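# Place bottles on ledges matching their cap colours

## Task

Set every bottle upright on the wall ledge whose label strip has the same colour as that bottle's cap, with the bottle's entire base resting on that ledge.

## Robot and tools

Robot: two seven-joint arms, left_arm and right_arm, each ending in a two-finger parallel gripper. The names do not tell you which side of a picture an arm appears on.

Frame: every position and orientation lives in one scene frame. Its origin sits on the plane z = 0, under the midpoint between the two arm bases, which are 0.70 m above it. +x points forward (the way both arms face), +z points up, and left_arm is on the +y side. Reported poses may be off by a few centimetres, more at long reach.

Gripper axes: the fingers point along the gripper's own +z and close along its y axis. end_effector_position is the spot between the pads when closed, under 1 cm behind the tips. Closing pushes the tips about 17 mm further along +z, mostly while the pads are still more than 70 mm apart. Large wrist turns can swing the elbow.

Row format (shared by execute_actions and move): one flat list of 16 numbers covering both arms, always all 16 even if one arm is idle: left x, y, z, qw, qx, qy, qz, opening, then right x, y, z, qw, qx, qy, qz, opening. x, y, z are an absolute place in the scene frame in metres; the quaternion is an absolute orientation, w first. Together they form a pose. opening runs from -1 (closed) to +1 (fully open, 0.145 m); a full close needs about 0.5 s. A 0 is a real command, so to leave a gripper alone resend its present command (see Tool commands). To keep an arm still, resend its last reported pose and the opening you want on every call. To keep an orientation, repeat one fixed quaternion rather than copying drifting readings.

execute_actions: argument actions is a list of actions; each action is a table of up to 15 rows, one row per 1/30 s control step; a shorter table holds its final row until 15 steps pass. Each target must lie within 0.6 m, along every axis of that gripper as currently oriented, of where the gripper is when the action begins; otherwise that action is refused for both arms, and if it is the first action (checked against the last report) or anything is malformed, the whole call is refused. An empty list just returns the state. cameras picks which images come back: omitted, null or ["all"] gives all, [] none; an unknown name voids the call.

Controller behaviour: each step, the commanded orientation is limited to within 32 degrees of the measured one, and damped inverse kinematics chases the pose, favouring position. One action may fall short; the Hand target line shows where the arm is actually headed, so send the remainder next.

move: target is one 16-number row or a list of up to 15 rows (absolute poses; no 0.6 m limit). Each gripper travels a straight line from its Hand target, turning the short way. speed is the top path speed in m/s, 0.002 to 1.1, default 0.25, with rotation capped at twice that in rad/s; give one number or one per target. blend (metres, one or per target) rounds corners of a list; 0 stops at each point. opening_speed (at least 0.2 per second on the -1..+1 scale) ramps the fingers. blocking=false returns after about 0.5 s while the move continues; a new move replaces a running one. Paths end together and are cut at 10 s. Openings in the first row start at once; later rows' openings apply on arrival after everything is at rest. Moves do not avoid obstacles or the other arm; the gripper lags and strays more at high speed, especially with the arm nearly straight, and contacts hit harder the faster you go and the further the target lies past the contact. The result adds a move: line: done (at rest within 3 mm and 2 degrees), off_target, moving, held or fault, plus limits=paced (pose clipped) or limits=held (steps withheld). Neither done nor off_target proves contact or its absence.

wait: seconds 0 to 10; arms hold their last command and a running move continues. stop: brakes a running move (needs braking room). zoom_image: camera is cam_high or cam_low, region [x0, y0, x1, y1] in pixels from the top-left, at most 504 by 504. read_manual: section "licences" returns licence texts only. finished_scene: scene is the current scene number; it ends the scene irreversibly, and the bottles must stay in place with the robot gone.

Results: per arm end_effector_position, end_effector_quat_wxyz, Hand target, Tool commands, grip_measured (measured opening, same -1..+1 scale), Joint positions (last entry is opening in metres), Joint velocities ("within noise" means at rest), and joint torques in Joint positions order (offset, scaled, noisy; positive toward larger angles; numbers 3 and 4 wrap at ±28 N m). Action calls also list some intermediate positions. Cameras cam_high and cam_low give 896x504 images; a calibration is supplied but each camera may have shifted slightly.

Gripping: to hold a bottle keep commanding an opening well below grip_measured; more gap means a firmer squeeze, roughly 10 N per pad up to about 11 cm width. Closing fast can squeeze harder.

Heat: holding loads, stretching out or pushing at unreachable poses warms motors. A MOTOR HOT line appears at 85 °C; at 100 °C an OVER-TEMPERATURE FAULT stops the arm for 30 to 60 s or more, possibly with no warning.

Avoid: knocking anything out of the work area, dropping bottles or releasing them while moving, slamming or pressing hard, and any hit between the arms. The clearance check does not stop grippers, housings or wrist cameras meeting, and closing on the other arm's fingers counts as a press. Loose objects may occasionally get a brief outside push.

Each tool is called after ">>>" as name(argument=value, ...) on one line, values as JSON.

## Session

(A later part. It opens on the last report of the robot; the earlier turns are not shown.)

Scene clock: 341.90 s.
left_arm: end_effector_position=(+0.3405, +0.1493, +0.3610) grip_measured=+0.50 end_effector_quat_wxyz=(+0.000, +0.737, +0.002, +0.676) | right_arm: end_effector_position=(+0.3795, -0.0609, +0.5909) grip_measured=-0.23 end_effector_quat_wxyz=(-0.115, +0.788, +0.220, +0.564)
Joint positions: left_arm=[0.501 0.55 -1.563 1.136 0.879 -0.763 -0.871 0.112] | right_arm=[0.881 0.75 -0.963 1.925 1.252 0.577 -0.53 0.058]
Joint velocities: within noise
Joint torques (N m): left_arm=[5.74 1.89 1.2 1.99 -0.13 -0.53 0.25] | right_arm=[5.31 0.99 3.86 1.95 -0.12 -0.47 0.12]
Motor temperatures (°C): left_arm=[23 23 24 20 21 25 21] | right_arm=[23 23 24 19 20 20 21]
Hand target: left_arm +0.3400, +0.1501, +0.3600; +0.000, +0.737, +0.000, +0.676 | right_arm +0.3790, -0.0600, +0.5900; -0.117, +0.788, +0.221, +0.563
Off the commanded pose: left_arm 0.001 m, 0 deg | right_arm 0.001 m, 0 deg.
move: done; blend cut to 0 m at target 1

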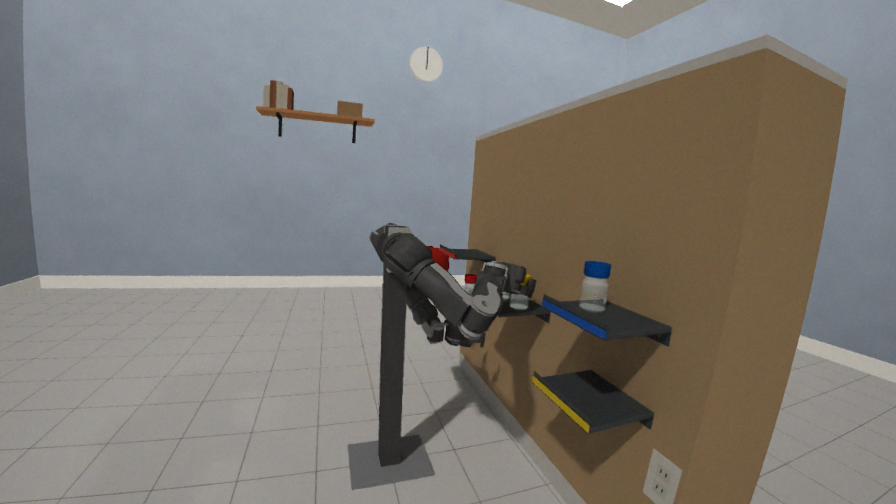

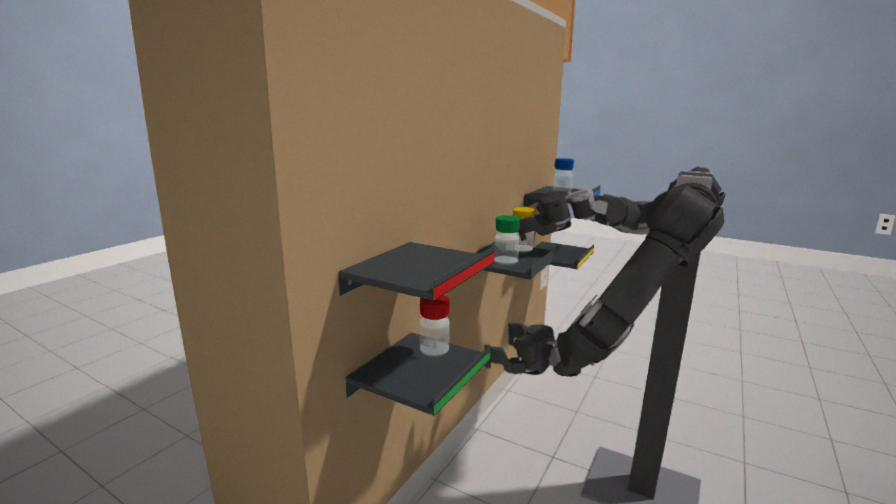

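>>> move(target=[[0.34,0.15,0.36,0,0.7373,0,0.6756,0.5,0.379,-0.06,0.59,-0.1176,0.7879,0.2207,0.5629,0.2],[0.34,0.15,0.36,0.2195,0.7568,-0.3135,0.5299,0.5,0.379,-0.06,0.588,-0.1462,0.7198,0.1596,0.6596,0.2],[0.34,0.15,0.36,0.2195,0.7568,-0.3135,0.5299,0.5,0.379,-0.06,0.588,-0.1462,0.7198,0.1596,0.6596,-0.6]], speed=0.12, opening_speed=1)

>>> zoom_image(camera="cam_low", region=[480, 130, 600, 280])

>>> zoom_image(camera="cam_high", region=[440, 200, 600, 330])

Scene clock: 380.77 s.
left_arm: end_effector_position=(+0.3413, +0.1510, +0.3617) grip_measured=+0.50 end_effector_quat_wxyz=(+0.217, +0.756, -0.312, +0.533) | right_arm: end_effector_position=(+0.3795, -0.0610, +0.5895) grip_measured=-0.25 end_effector_quat_wxyz=(-0.144, +0.719, +0.158, +0.661)
Joint positions: left_arm=[0.688 0.795 -1.563 1.038 1.125 -0.521 0.308 0.112] | right_arm=[0.705 0.738 -0.963 1.915 1.026 0.218 -0.515 0.057]
Joint velocities: within noise
Joint torques (N m): left_arm=[6.92 2.84 1.5 1.18 0.29 -0.46 0.24] | right_arm=[4.79 1.04 3.12 2.14 -0.21 -0.49 0.16]
Motor temperatures (°C): left_arm=[25 22 23 21 21 24 21] | right_arm=[23 23 24 19 20 20 21]
Hand target: left_arm +0.3400, +0.1500, +0.3601; +0.219, +0.757, -0.313, +0.530 | right_arm +0.3790, -0.0599, +0.5879; -0.146, +0.720, +0.160, +0.660
Off the commanded pose: left_arm 0.002 m, 1 deg | right_arm 0.002 m, 0 deg.
move: done

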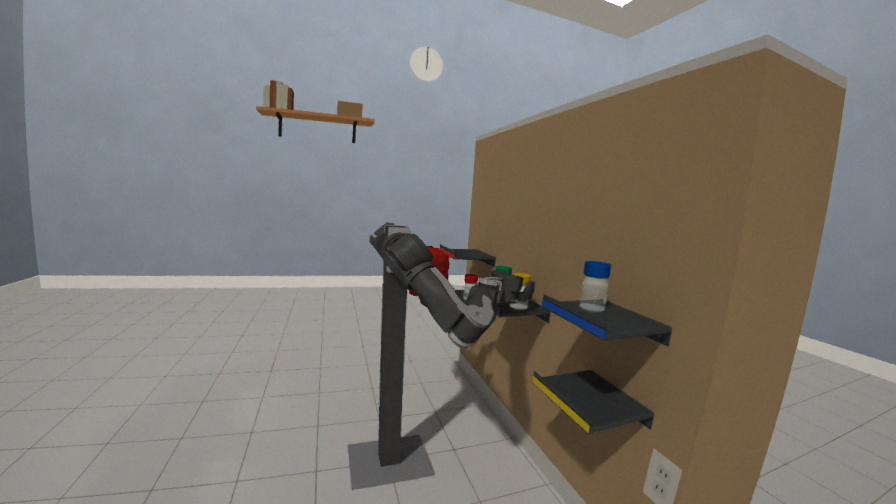

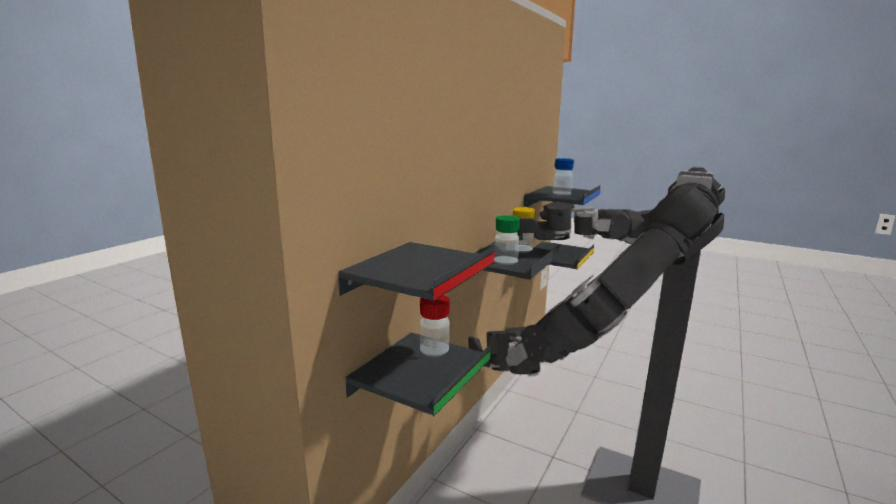

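Scaled by 3.360 from the camera's 896x504 image, which has a finer 1280x720 frame.

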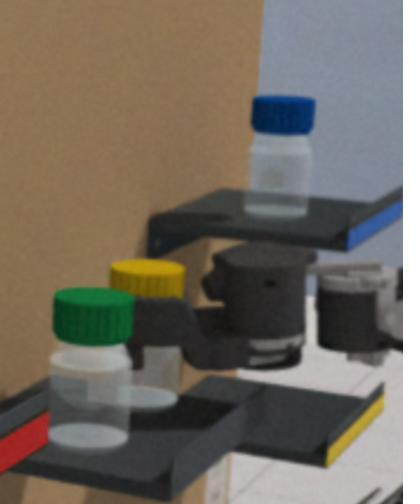

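Scaled by 3.150 from the camera's 896x504 image, which has a finer 1280x720 frame.

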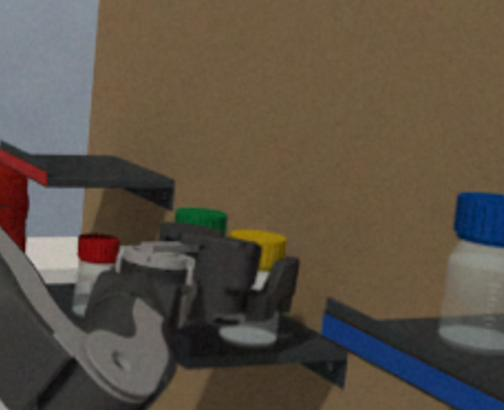

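>>> move(target=[[0.35,0.16,0.36,0.2195,0.7568,-0.3135,0.5299,0.5,0.379,-0.06,0.64,-0.1462,0.7198,0.1596,0.6596,-0.6],[0.37,0.165,0.365,-0.02,0.62,-0.65,0.51,0.5,0.28,-0.14,0.64,-0.1462,0.7198,0.1596,0.6596,-0.6],[0.38,0.165,0.37,-0.26,0.265,-0.837,0.401,0.5,0.25,-0.28,0.58,0,0.7373,0,0.6756,-0.6],[0.38,0.165,0.37,-0.26,0.265,-0.837,0.401,0.5,0.25,-0.355,0.53,0,0.7373,0,0.6756,-0.6]], speed=0.15, blend=0.01)

>>> zoom_image(camera="cam_high", region=[440, 200, 700, 430])

Scene clock: 406.77 s.
left_arm: end_effector_position=(+0.3801, +0.1653, +0.3695) grip_measured=+0.50 end_effector_quat_wxyz=(+0.259, -0.266, +0.838, -0.400) | right_arm: end_effector_position=(+0.2505, -0.3555, +0.5300) grip_measured=-0.25 end_effector_quat_wxyz=(+0.006, +0.773, +0.001, +0.634)
Joint positions: left_arm=[0.847 0.786 -1.563 1.058 -0.723 -0.213 -0.199 0.112] | right_arm=[0.593 1.816 -1.571 1.875 1.501 -0.778 -0.099 0.057]
Joint velocities: within noise
Joint torques (N m): left_arm=[8.11 3.05 2.28 1.77 0.16 0.17 -0.39] | right_arm=[1.62 5.87 1.92 0.47 0.1 -0.66 0.17]
Motor temperatures (°C): left_arm=[26 22 23 21 21 24 21] | right_arm=[23 23 24 19 20 21 21]
Hand target: left_arm +0.3800, +0.1650, +0.3700; +0.260, -0.265, +0.837, -0.401 | right_arm +0.2503, -0.3549, +0.5302; +0.004, +0.772, +0.001, +0.635
Off the commanded pose: left_arm 0.001 m, 0 deg | right_arm 0.001 m, 6 deg.
joint sent to its limit (right arm) — joint 3 (upper arm roll), lower limit; joint 6 (wrist pitch), lower limit. The joint targets are off in orientation, not in position.
move: off_target (right_arm)

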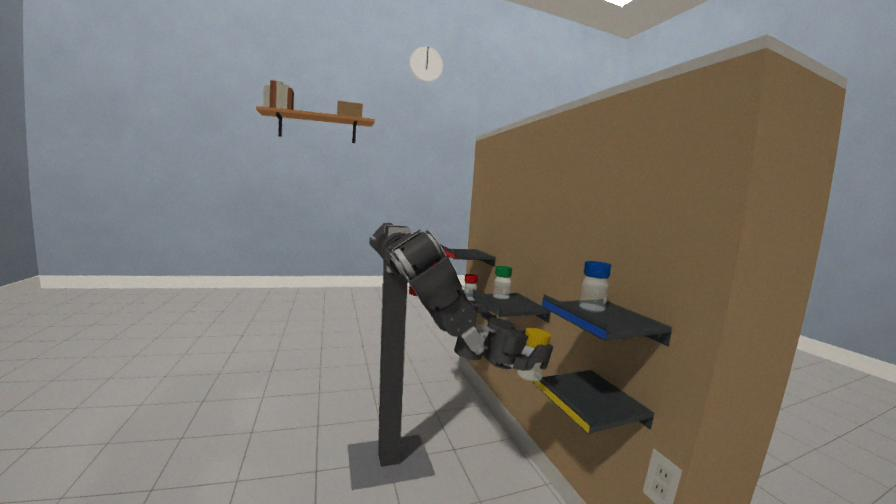

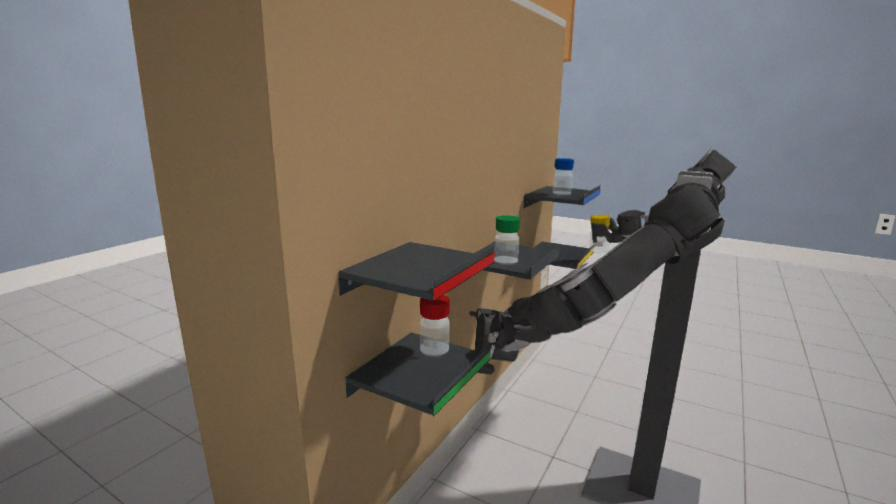

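Scaled by 1.938 from the camera's 896x504 image, which has a finer 1280x720 frame.

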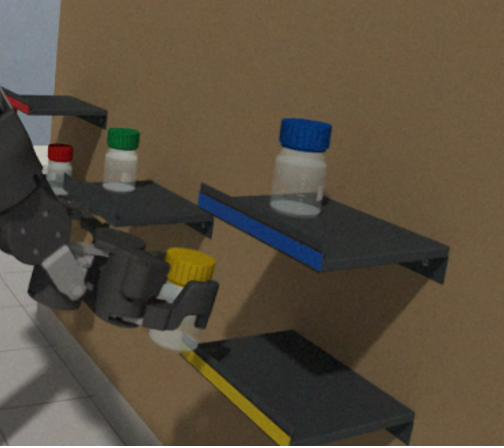

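>>> move(target=[[0.30,0.15,0.37,0.02,-0.62,0.65,-0.51,0.5,0.26,-0.36,0.525,0,0.7373,0,0.6756,-0.6],[0.26,0.13,0.42,0.06,0.808,-0.125,0.573,0.5,0.30,-0.365,0.525,0,0.7373,0,0.6756,-0.6],[0.25,0.08,0.62,0.1196,0.7898,-0.2119,0.5625,0.5,0.36,-0.37,0.525,0,0.7373,0,0.6756,-0.6]], speed=0.17, blend=0.01)

>>> zoom_image(camera="cam_high", region=[480, 260, 680, 430])

Scene clock: 441.63 s.
left_arm: end_effector_position=(+0.2501, +0.0801, +0.6200) grip_measured=+0.50 end_effector_quat_wxyz=(+0.237, +0.770, -0.304, +0.509) | right_arm: end_effector_position=(+0.3586, -0.3705, +0.5217) grip_measured=-0.25 end_effector_quat_wxyz=(+0.002, +0.741, +0.000, +0.671)
Joint positions: left_arm=[0.913 1.409 -0.996 2.432 1.584 0.385 -0.22 0.112] | right_arm=[0.852 1.405 -1.525 1.407 1.559 -0.575 -0.008 0.057]
Joint velocities: within noise
Joint torques (N m): left_arm=[3.89 1.81 2.59 0.76 0.11 -0.5 -0.01] | right_arm=[3.78 5.16 5.53 0.34 0.18 -0.54 0.19]
Motor temperatures (°C): left_arm=[26 22 24 21 21 24 21] | right_arm=[22 24 23 19 20 21 21]
Hand target: left_arm +0.2507, +0.0802, +0.6199; +0.236, +0.771, -0.303, +0.508 | right_arm +0.3600, -0.3700, +0.5250; +0.000, +0.737, +0.000, +0.676
Off the commanded pose: left_arm 0.000 m, 18 deg | right_arm 0.004 m, 1 deg.
joint read past its limit (left arm) — joint 4 (elbow), upper limit, where the elbow is as bent as it goes.
joint sent to its limit (left arm) — joint 4 (elbow), upper limit, where the elbow is as bent as it goes; joint 5 (forearm roll), upper limit. The joint targets are off in orientation, not in position.
joint sent to its limit (right arm) — joint 5 (forearm roll), upper limit. The joint targets still meet the commanded pose.
move: off_target (left_arm, right_arm)

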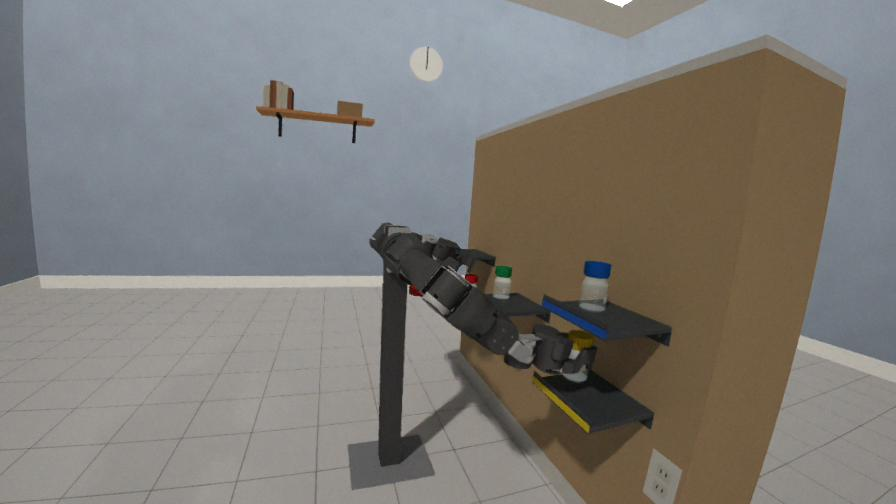

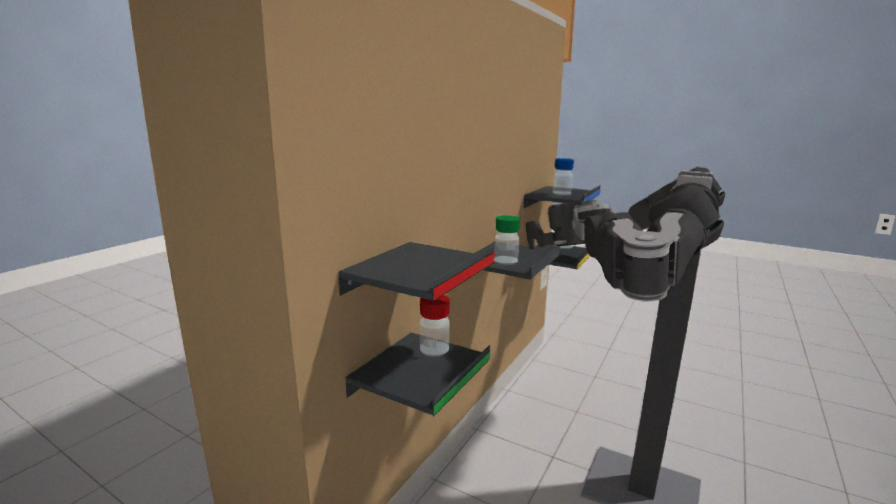

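Scaled by 2.520 from the camera's 896x504 image, which has a finer 1280x720 frame.

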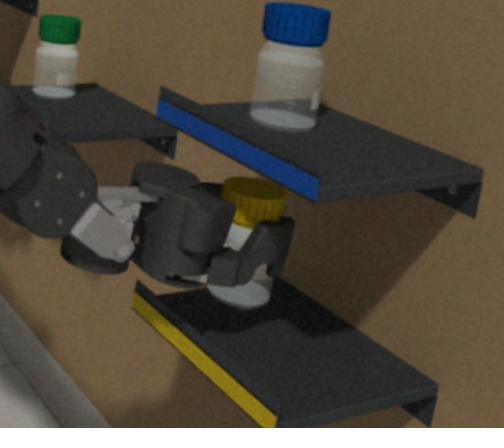

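>>> move(target=[[0.3,-0.03,0.70,0.1196,0.7898,-0.2119,0.5625,0.5,0.372,-0.37,0.518,0,0.7373,0,0.6756,-0.6],[0.385,-0.04,0.72,0.1196,0.7898,-0.2119,0.5625,0.5,0.372,-0.37,0.51,0,0.7373,0,0.6756,-0.6],[0.39,0.1,0.72,0.06,0.808,-0.125,0.573,0.5,0.372,-0.37,0.502,0,0.7373,0,0.6756,-0.6]], speed=0.15, blend=0.01)

>>> zoom_image(camera="cam_high", region=[480, 260, 680, 430])

Scene clock: 455.93 s.
left_arm: end_effector_position=(+0.3904, +0.1009, +0.7219) grip_measured=+0.50 end_effector_quat_wxyz=(+0.064, +0.760, -0.133, +0.632) | right_arm: end_effector_position=(+0.3702, -0.3709, +0.4978) grip_measured=-0.25 end_effector_quat_wxyz=(+0.003, +0.744, +0.000, +0.668)
Joint positions: left_arm=[1.163 0.733 -0.754 1.958 1.584 0.782 -0.862 0.112] | right_arm=[0.788 1.294 -1.483 1.271 1.559 -0.592 0.023 0.057]
Joint velocities: within noise
Joint torques (N m): left_arm=[7.45 1.12 2.54 0.92 -0.12 -0.42 0.19] | right_arm=[4.15 4.97 5.33 0.25 0.16 -0.8 0.18]
Motor temperatures (°C): left_arm=[25 22 24 21 21 24 21] | right_arm=[22 24 24 19 20 21 21]
Hand target: left_arm +0.3902, +0.1000, +0.7198; +0.066, +0.762, -0.136, +0.629 | right_arm +0.3720, -0.3701, +0.5020; +0.000, +0.737, +0.000, +0.676
Off the commanded pose: left_arm 0.002 m, 9 deg | right_arm 0.005 m, 1 deg.
joint sent to its limit (left arm) — joint 5 (forearm roll), upper limit; joint 6 (wrist pitch), upper limit. The joint targets are off in orientation, not in position.
joint sent to its limit (right arm) — joint 5 (forearm roll), upper limit. The joint targets still meet the commanded pose.
move: off_target (left_arm, right_arm)

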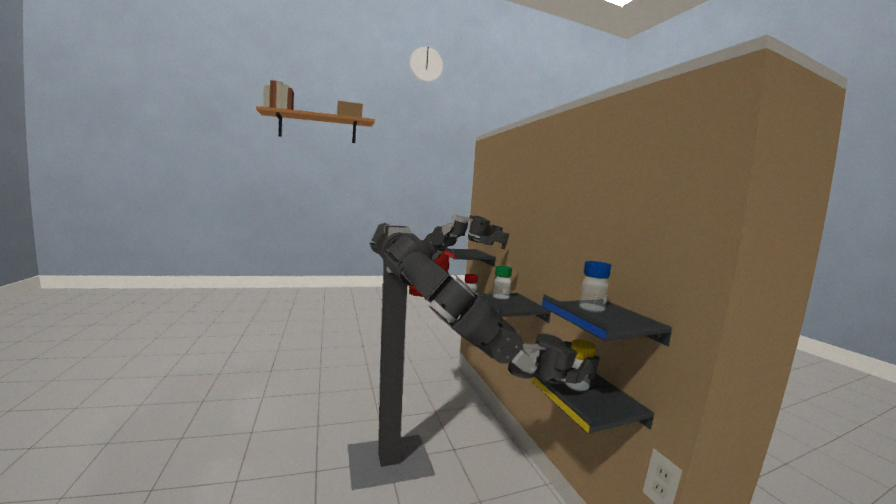

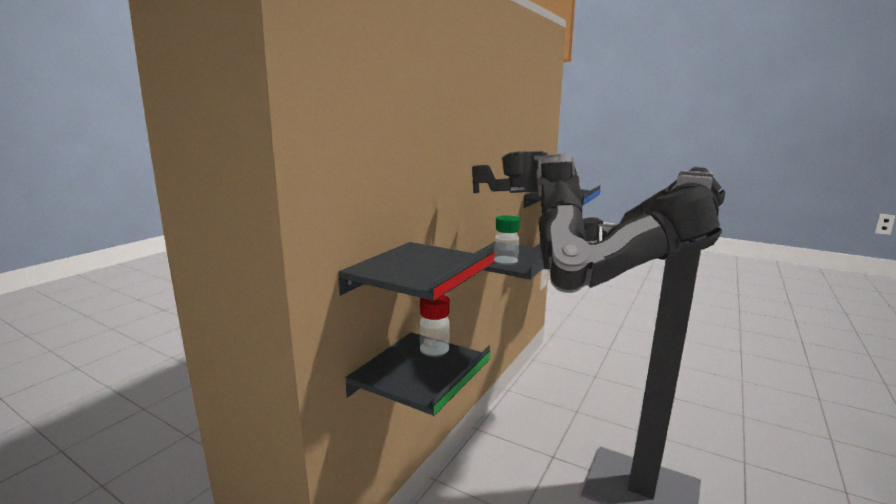

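Scaled by 2.520 from the camera's 896x504 image, which has a finer 1280x720 frame.

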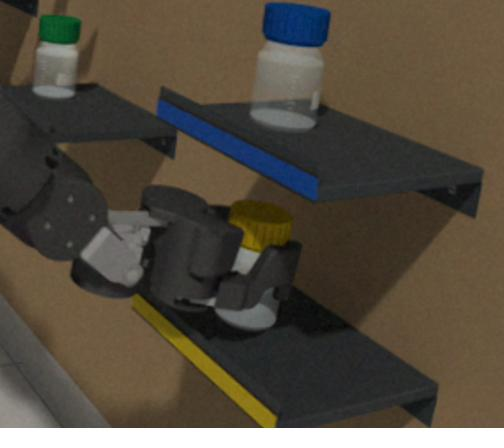

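>>> move(target=[[0.39,0.25,0.72,-0.005,0.817,-0.036,0.575,0.5,0.372,-0.37,0.496,0,0.7373,0,0.6756,-0.6],[0.39,0.33,0.73,-0.005,0.817,-0.036,0.575,0.5,0.372,-0.37,0.49,0,0.7373,0,0.6756,-0.6]], speed=0.15, blend=0.01)

>>> zoom_image(camera="cam_high", region=[480, 260, 680, 430])

Scene clock: 465.97 s.
left_arm: end_effector_position=(+0.3900, +0.3310, +0.7318) grip_measured=+0.50 end_effector_quat_wxyz=(-0.006, +0.815, -0.034, +0.578) | right_arm: end_effector_position=(+0.3719, -0.3718, +0.4920) grip_measured=-0.25 end_effector_quat_wxyz=(+0.003, +0.735, +0.000, +0.678)
Joint positions: left_arm=[1.516 1.37 -1.078 1.55 1.542 0.781 -0.129 0.112] | right_arm=[0.75 1.257 -1.459 1.221 1.559 -0.633 0.038 0.057]
Joint velocities: within noise
Joint torques (N m): left_arm=[6.71 0.49 2.45 0.35 0.04 -0.55 0.2] | right_arm=[3.34 4.58 4.25 0.29 0.16 -0.32 0.15]
Motor temperatures (°C): left_arm=[26 22 24 21 21 24 21] | right_arm=[23 24 25 19 20 21 21]
Hand target: left_arm +0.3900, +0.3300, +0.7301; -0.005, +0.817, -0.036, +0.575 | right_arm +0.3720, -0.3700, +0.4900; +0.000, +0.737, +0.000, +0.676
Off the commanded pose: left_arm 0.002 m, 0 deg | right_arm 0.003 m, 0 deg.
joint sent to its limit (left arm) — joint 6 (wrist pitch), upper limit. The joint targets still meet the commanded pose.
joint sent to its limit (right arm) — joint 5 (forearm roll), upper limit. The joint targets still meet the commanded pose.
move: done

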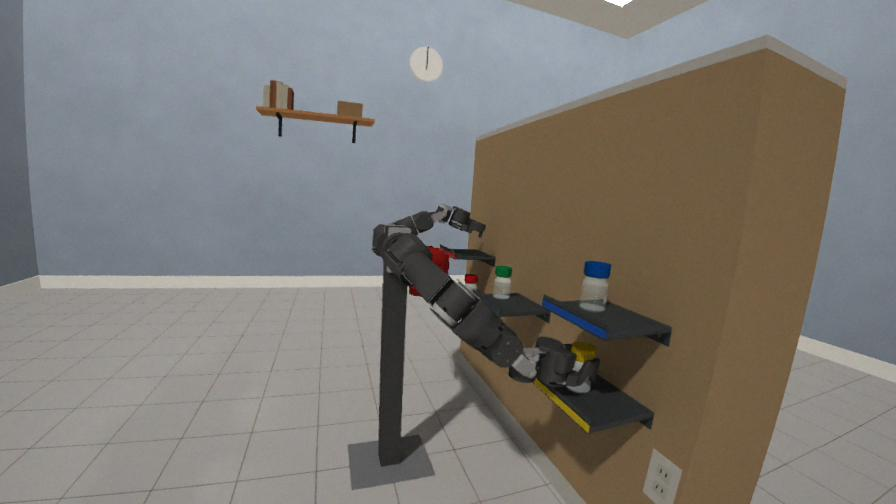

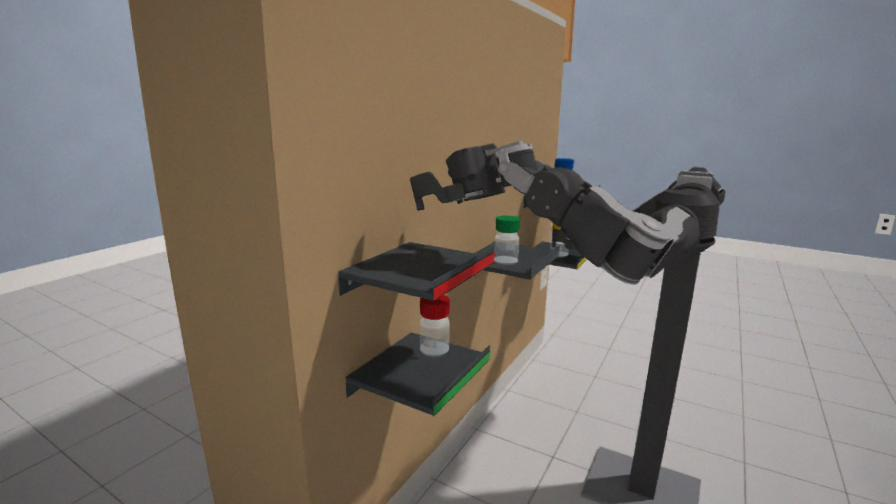

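Scaled by 2.520 from the camera's 896x504 image, which has a finer 1280x720 frame.

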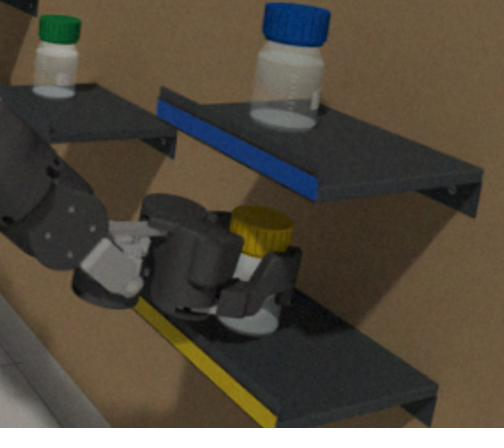

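>>> move(target=[[0.35,0.22,0.73,-0.005,0.817,-0.036,0.575,0.5,0.372,-0.37,0.496,0,0.7373,0,0.6756,-0.6],[0.27,0.17,0.70,0,0.7373,0,0.6756,0.5,0.372,-0.37,0.496,0,0.7373,0,0.6756,-0.6],[0.25,0.22,0.57,0,0.7373,0,0.6756,1,0.372,-0.37,0.496,0,0.7373,0,0.6756,0.6]], speed=0.17, blend=0.02, opening_speed=0.8)

>>> zoom_image(camera="cam_high", region=[480, 260, 680, 430])

Scene clock: 491.93 s.
left_arm: end_effector_position=(+0.2500, +0.2195, +0.5708) grip_measured=+1.00 end_effector_quat_wxyz=(+0.001, +0.737, -0.003, +0.676) | right_arm: end_effector_position=(+0.3717, -0.3690, +0.4944) grip_measured=+0.60 end_effector_quat_wxyz=(-0.002, +0.739, +0.001, +0.674)
Joint positions: left_arm=[-0.68 0.495 0.305 2.406 0.596 0.266 -0.177 0.145] | right_arm=[0.76 1.271 -1.459 1.245 1.559 -0.612 0.038 0.119]
Joint velocities: within noise
Joint torques (N m): left_arm=[0.57 1.78 0.51 4.4 0.01 -0.67 0] | right_arm=[4.42 6.03 3.86 0.53 0.09 -0.53 -0.07]
Motor temperatures (°C): left_arm=[26 22 24 21 21 24 21] | right_arm=[23 24 25 19 20 21 21]
Hand target: left_arm +0.2500, +0.2199, +0.5700; +0.000, +0.737, +0.000, +0.676 | right_arm +0.3720, -0.3700, +0.4960; +0.000, +0.737, +0.000, +0.676
Off the commanded pose: left_arm 0.001 m, 0 deg | right_arm 0.002 m, 0 deg.
move: done; target 3's new opening was sent with right_arm's hand 0.004 m and 1 deg from that target

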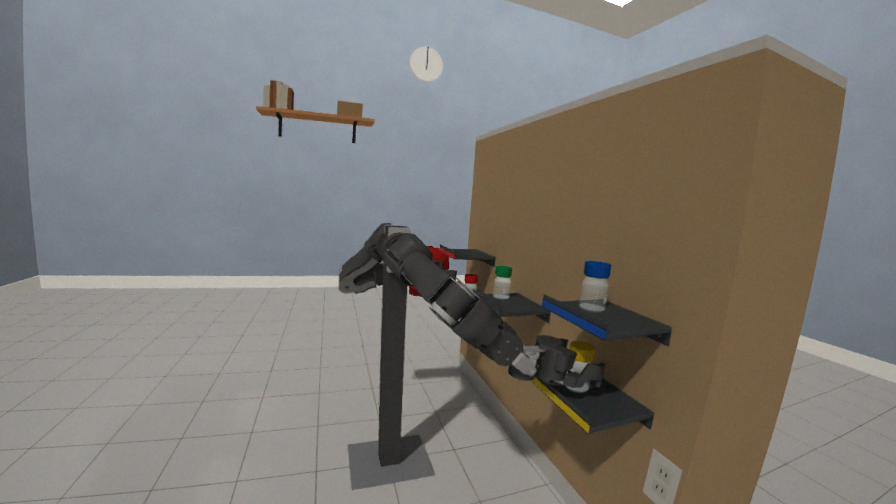

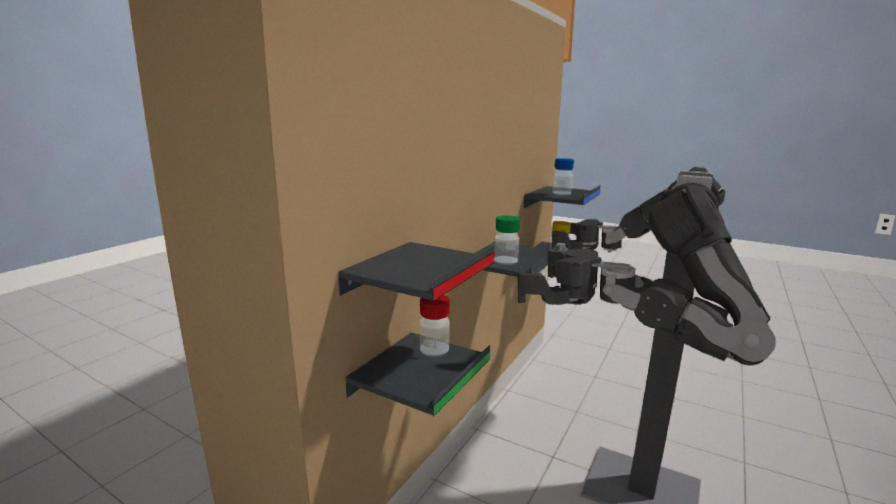

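Scaled by 2.520 from the camera's 896x504 image, which has a finer 1280x720 frame.

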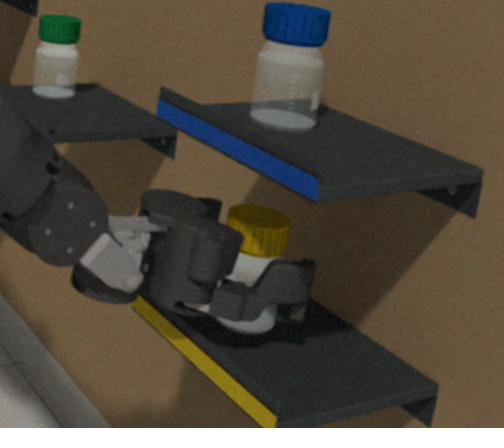

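>>> move(target=[[0.25,0.30,0.50,0,0.7373,0,0.6756,1,0.30,-0.37,0.497,0,0.7373,0,0.6756,0.6],[0.25,0.347,0.489,0,0.7373,0,0.6756,1,0.25,-0.365,0.497,0,0.7373,0,0.6756,0.6]], speed=0.08, blend=0.01)

>>> zoom_image(camera="cam_high", region=[480, 260, 680, 430])

Scene clock: 501.13 s.
left_arm: end_effector_position=(+0.2500, +0.3471, +0.4891) grip_measured=+1.00 end_effector_quat_wxyz=(-0.001, +0.737, +0.002, +0.676) | right_arm: end_effector_position=(+0.2509, -0.3648, +0.4982) grip_measured=+0.60 end_effector_quat_wxyz=(+0.001, +0.791, +0.002, +0.612)
Joint positions: left_arm=[-0.683 0.635 0.482 1.707 0.785 -0.178 0.294 0.145] | right_arm=[0.534 1.721 -1.571 1.749 1.537 -0.783 -0.043 0.119]
Joint velocities: within noise
Joint torques (N m): left_arm=[0.65 5 2.22 3.36 0.33 -0.66 0.24] | right_arm=[1.6 6.26 1.84 0.51 0.04 -0.49 -0.15]
Motor temperatures (°C): left_arm=[25 22 24 21 21 25 21] | right_arm=[23 24 24 19 20 21 21]
Hand target: left_arm +0.2500, +0.3470, +0.4890; +0.000, +0.737, +0.000, +0.676 | right_arm +0.2503, -0.3651, +0.4972; +0.002, +0.791, +0.001, +0.611
Off the commanded pose: left_arm 0.000 m, 0 deg | right_arm 0.001 m, 10 deg.
joint sent to its limit (right arm) — joint 3 (upper arm roll), lower limit; joint 6 (wrist pitch), lower limit. The joint targets are off in orientation, not in position.
move: off_target (right_arm)

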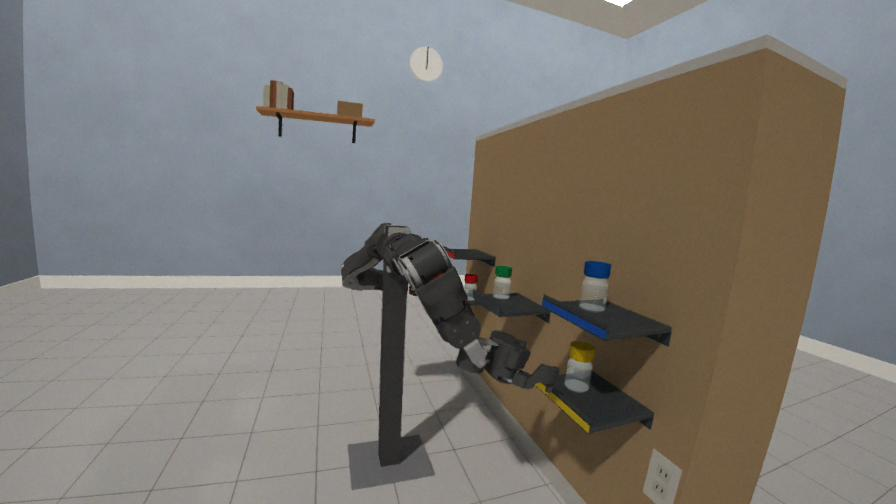

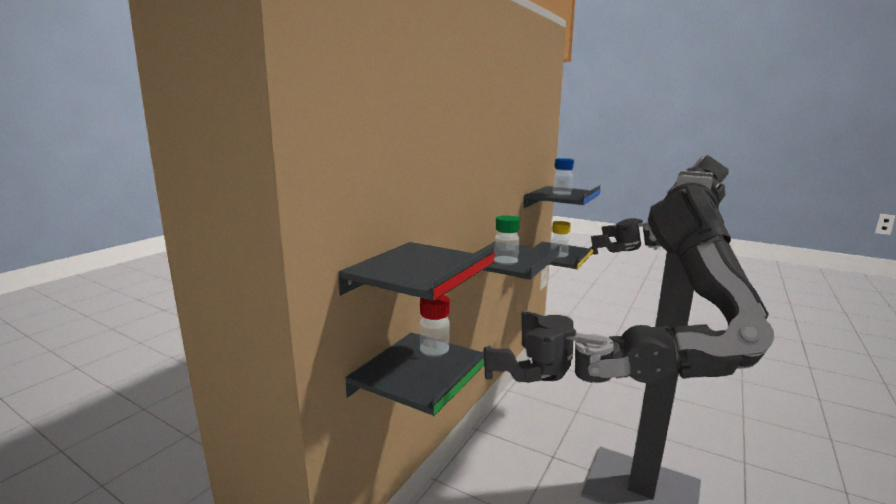

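Scaled by 2.520 from the camera's 896x504 image, which has a finer 1280x720 frame.

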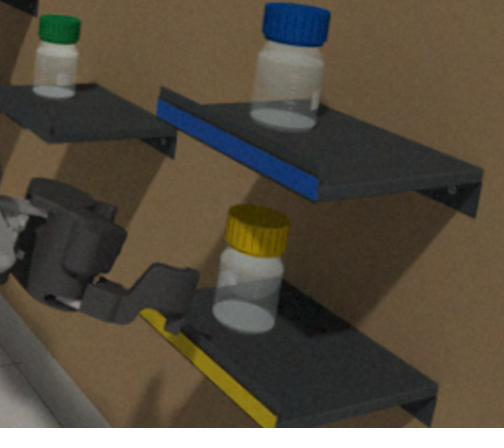

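>>> move(target=[[0.31,0.347,0.489,0,0.7373,0,0.6756,1,0.22,-0.35,0.47,0,0.791,0,0.611,0.6],[0.388,0.347,0.489,0,0.7373,0,0.6756,1,0.22,-0.35,0.47,0,0.791,0,0.611,0.6]], speed=0.15)

>>> zoom_image(camera="cam_low", region=[330, 230, 530, 420])

Scene clock: 510.33 s.
left_arm: end_effector_position=(+0.3889, +0.3480, +0.4932) grip_measured=+1.00 end_effector_quat_wxyz=(-0.002, +0.734, +0.001, +0.679) | right_arm: end_effector_position=(+0.2214, -0.3494, +0.4710) grip_measured=+0.60 end_effector_quat_wxyz=(+0.004, +0.827, +0.004, +0.562)
Joint positions: left_arm=[0.105 0.713 0.035 1.249 0.689 -0.041 0.231 0.145] | right_arm=[0.401 1.732 -1.57 1.833 1.454 -0.785 -0.157 0.119]
Joint velocities: within noise
Joint torques (N m): left_arm=[5.02 5.63 1.21 3.36 0.24 -0.63 0.19] | right_arm=[1.31 7.08 1.2 0.95 -0.03 -0.41 -0.15]
Motor temperatures (°C): left_arm=[24 22 24 21 21 25 21] | right_arm=[22 24 24 19 20 21 21]
Hand target: left_arm +0.3879, +0.3470, +0.4890; +0.000, +0.737, +0.000, +0.676 | right_arm +0.2204, -0.3499, +0.4702; +0.006, +0.829, +0.003, +0.560
Off the commanded pose: left_arm 0.004 m, 1 deg | right_arm 0.002 m, 7 deg.
joint read past its limit (right arm) — joint 6 (wrist pitch), lower limit.
joint sent to its limit (right arm) — joint 3 (upper arm roll), lower limit; joint 6 (wrist pitch), lower limit. The joint targets are off in orientation, not in position.
move: off_target (left_arm, right_arm)

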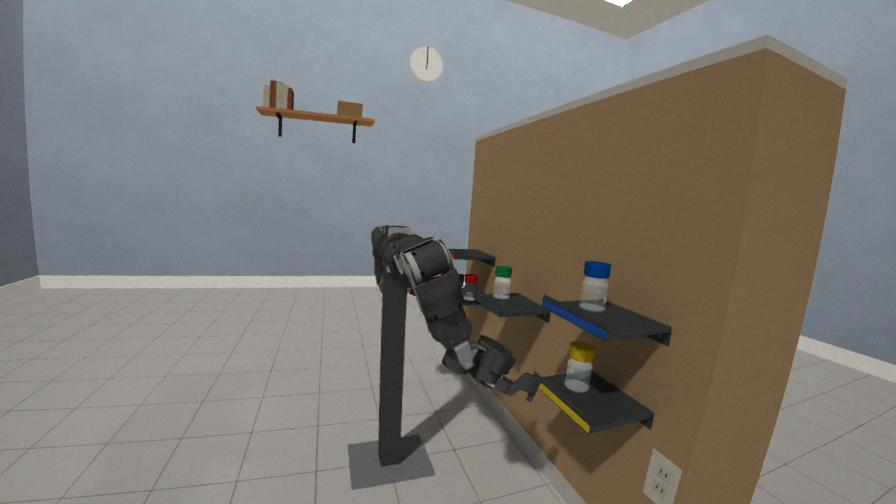

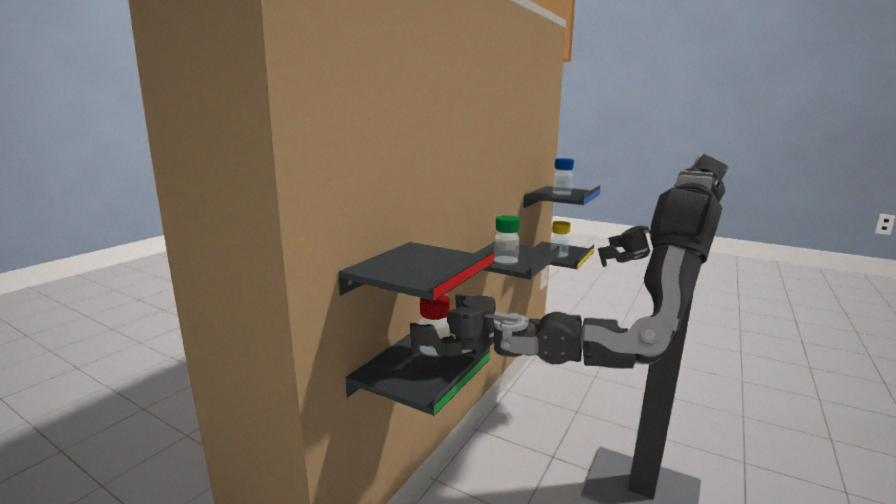

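Scaled by 2.520 from the camera's 896x504 image, which has a finer 1280x720 frame.

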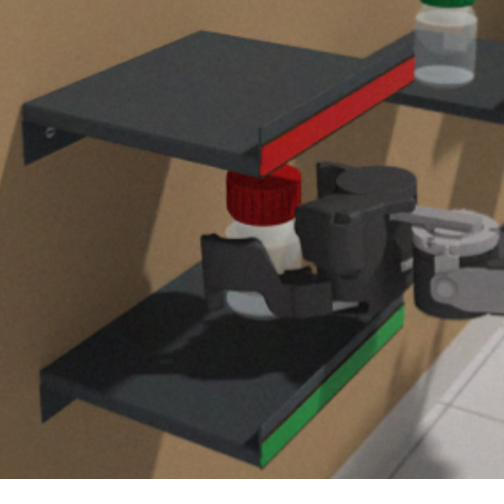

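>>> move(target=[0.386,0.347,0.489,0,0.7373,0,0.6756,-0.6,0.22,-0.35,0.47,0.004,0.828,0.004,0.561,0.6], speed=0.15, opening_speed=1.2)

>>> zoom_image(camera="cam_low", region=[330, 230, 530, 420])

Scene clock: 519.97 s.
left_arm: end_effector_position=(+0.3866, +0.3477, +0.4893) grip_measured=-0.24 end_effector_quat_wxyz=(-0.001, +0.737, +0.001, +0.676) | right_arm: end_effector_position=(+0.2215, -0.3497, +0.4710) grip_measured=+0.60 end_effector_quat_wxyz=(+0.005, +0.827, +0.004, +0.562)
Joint positions: left_arm=[0.094 0.713 0.035 1.25 0.69 -0.042 0.231 0.058] | right_arm=[0.401 1.732 -1.57 1.832 1.454 -0.785 -0.157 0.119]
Joint velocities: within noise
Joint torques (N m): left_arm=[4.84 6.08 2.17 5 0.3 -0.66 0.12] | right_arm=[1.15 7.19 1.26 0.55 0.11 -0.42 0.21]
Motor temperatures (°C): left_arm=[24 23 24 21 21 25 21] | right_arm=[22 25 24 19 20 21 21]
Hand target: left_arm +0.3860, +0.3471, +0.4890; +0.000, +0.737, +0.000, +0.676 | right_arm +0.2202, -0.3500, +0.4701; +0.004, +0.829, +0.004, +0.559
Off the commanded pose: left_arm 0.001 m, 0 deg | right_arm 0.002 m, 0 deg.
joint read past its limit (right arm) — joint 6 (wrist pitch), lower limit.
joint sent to its limit (right arm) — joint 3 (upper arm roll), lower limit; joint 6 (wrist pitch), lower limit. The joint targets still meet the commanded pose.
move: done

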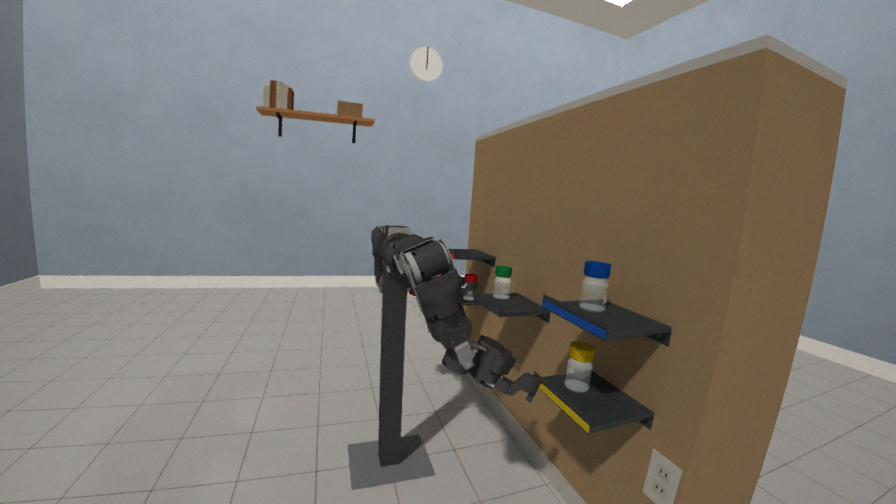

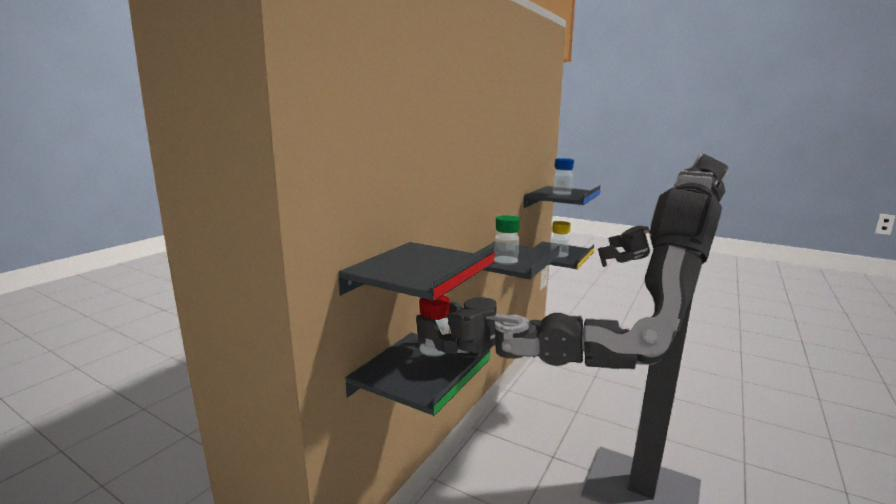

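Scaled by 2.520 from the camera's 896x504 image, which has a finer 1280x720 frame.

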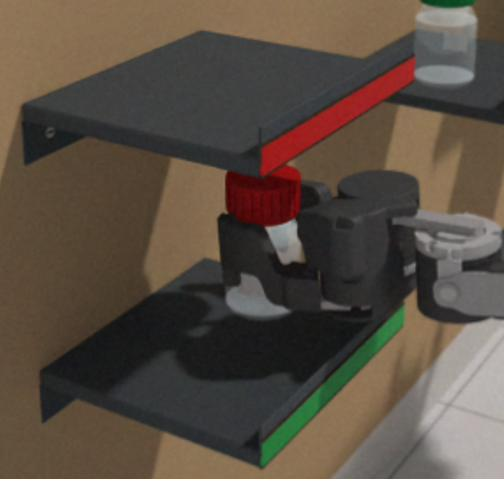

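>>> move(target=[[0.386,0.347,0.516,0,0.7373,0,0.6756,-0.6,0.22,-0.35,0.47,0.004,0.828,0.004,0.561,0.6],[0.245,0.35,0.518,0,0.7373,0,0.6756,-0.6,0.22,-0.35,0.47,0.004,0.828,0.004,0.561,0.6],[0.245,0.36,0.73,0,0.7373,0,0.6756,-0.6,0.22,-0.35,0.47,0.004,0.828,0.004,0.561,0.6],[0.385,0.372,0.72,0,0.7373,0,0.6756,-0.6,0.22,-0.35,0.47,0.004,0.828,0.004,0.561,0.6],[0.385,0.372,0.69,0,0.7373,0,0.6756,-0.6,0.22,-0.35,0.47,0.004,0.828,0.004,0.561,0.6]], speed=[0.1,0.18,0.18,0.18,0.08], blend=[0.004,0.01,0.02,0.005,0])

>>> zoom_image(camera="cam_low", region=[330, 150, 530, 340])

Scene clock: 538.83 s.
left_arm: end_effector_position=(+0.3852, +0.3710, +0.6871) grip_measured=-0.24 end_effector_quat_wxyz=(+0.000, +0.742, -0.003, +0.671) | right_arm: end_effector_position=(+0.2215, -0.3497, +0.4710) grip_measured=+0.60 end_effector_quat_wxyz=(+0.005, +0.827, +0.004, +0.562)
Joint positions: left_arm=[-1.034 1.607 1.047 1.547 1.585 0.113 -0.004 0.058] | right_arm=[0.401 1.732 -1.57 1.832 1.454 -0.785 -0.157 0.119]
Joint velocities: within noise
Joint torques (N m): left_arm=[5.16 3.73 4.7 0.18 0.18 -0.93 0.04] | right_arm=[1.07 7.35 1.26 0.51 0.11 -0.41 0.16]
Motor temperatures (°C): left_arm=[24 24 24 22 21 25 21] | right_arm=[22 25 23 19 20 21 21]
Hand target: left_arm +0.3849, +0.3721, +0.6900; -0.001, +0.737, -0.001, +0.676 | right_arm +0.2202, -0.3500, +0.4701; +0.004, +0.829, +0.004, +0.559
Off the commanded pose: left_arm 0.003 m, 1 deg | right_arm 0.002 m, 0 deg.
joint read past its limit (right arm) — joint 6 (wrist pitch), lower limit.
joint sent to its limit (left arm) — joint 5 (forearm roll), upper limit. The joint targets still meet the commanded pose.
joint sent to its limit (right arm) — joint 3 (upper arm roll), lower limit; joint 6 (wrist pitch), lower limit. The joint targets still meet the commanded pose.
move: done

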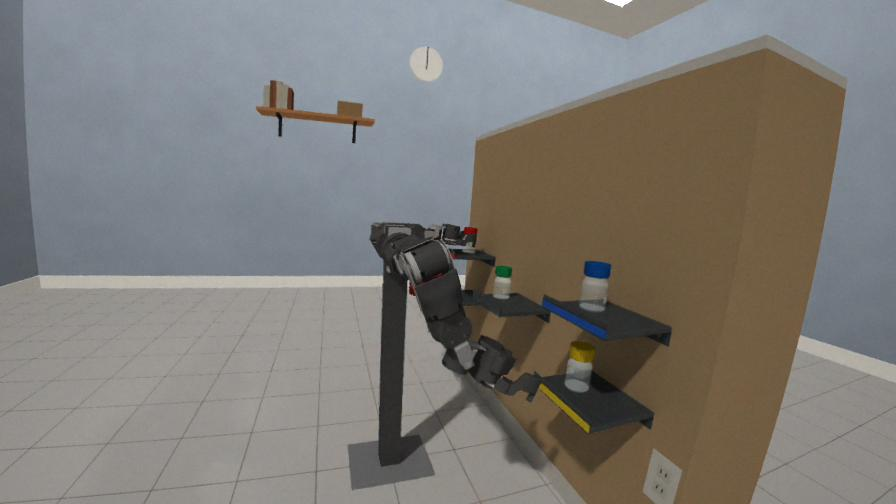

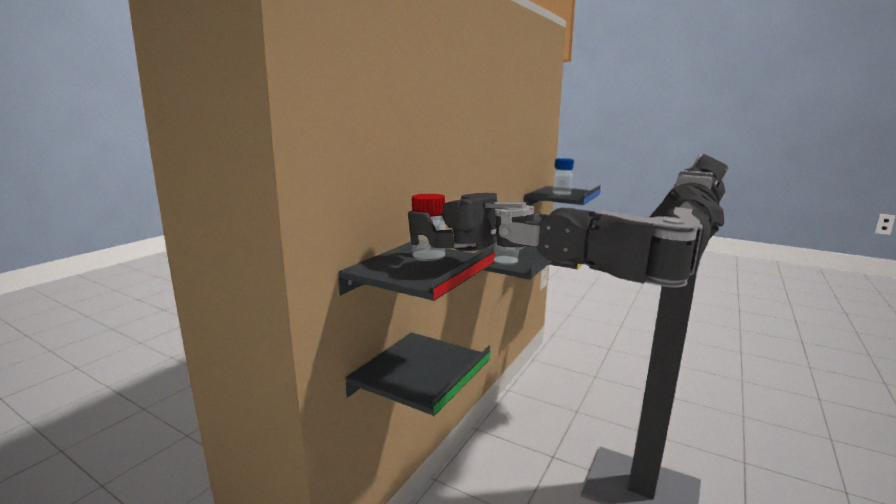

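Scaled by 2.520 from the camera's 896x504 image, which has a finer 1280x720 frame.

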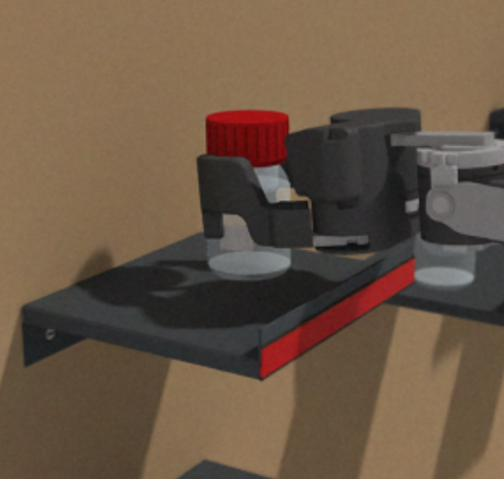

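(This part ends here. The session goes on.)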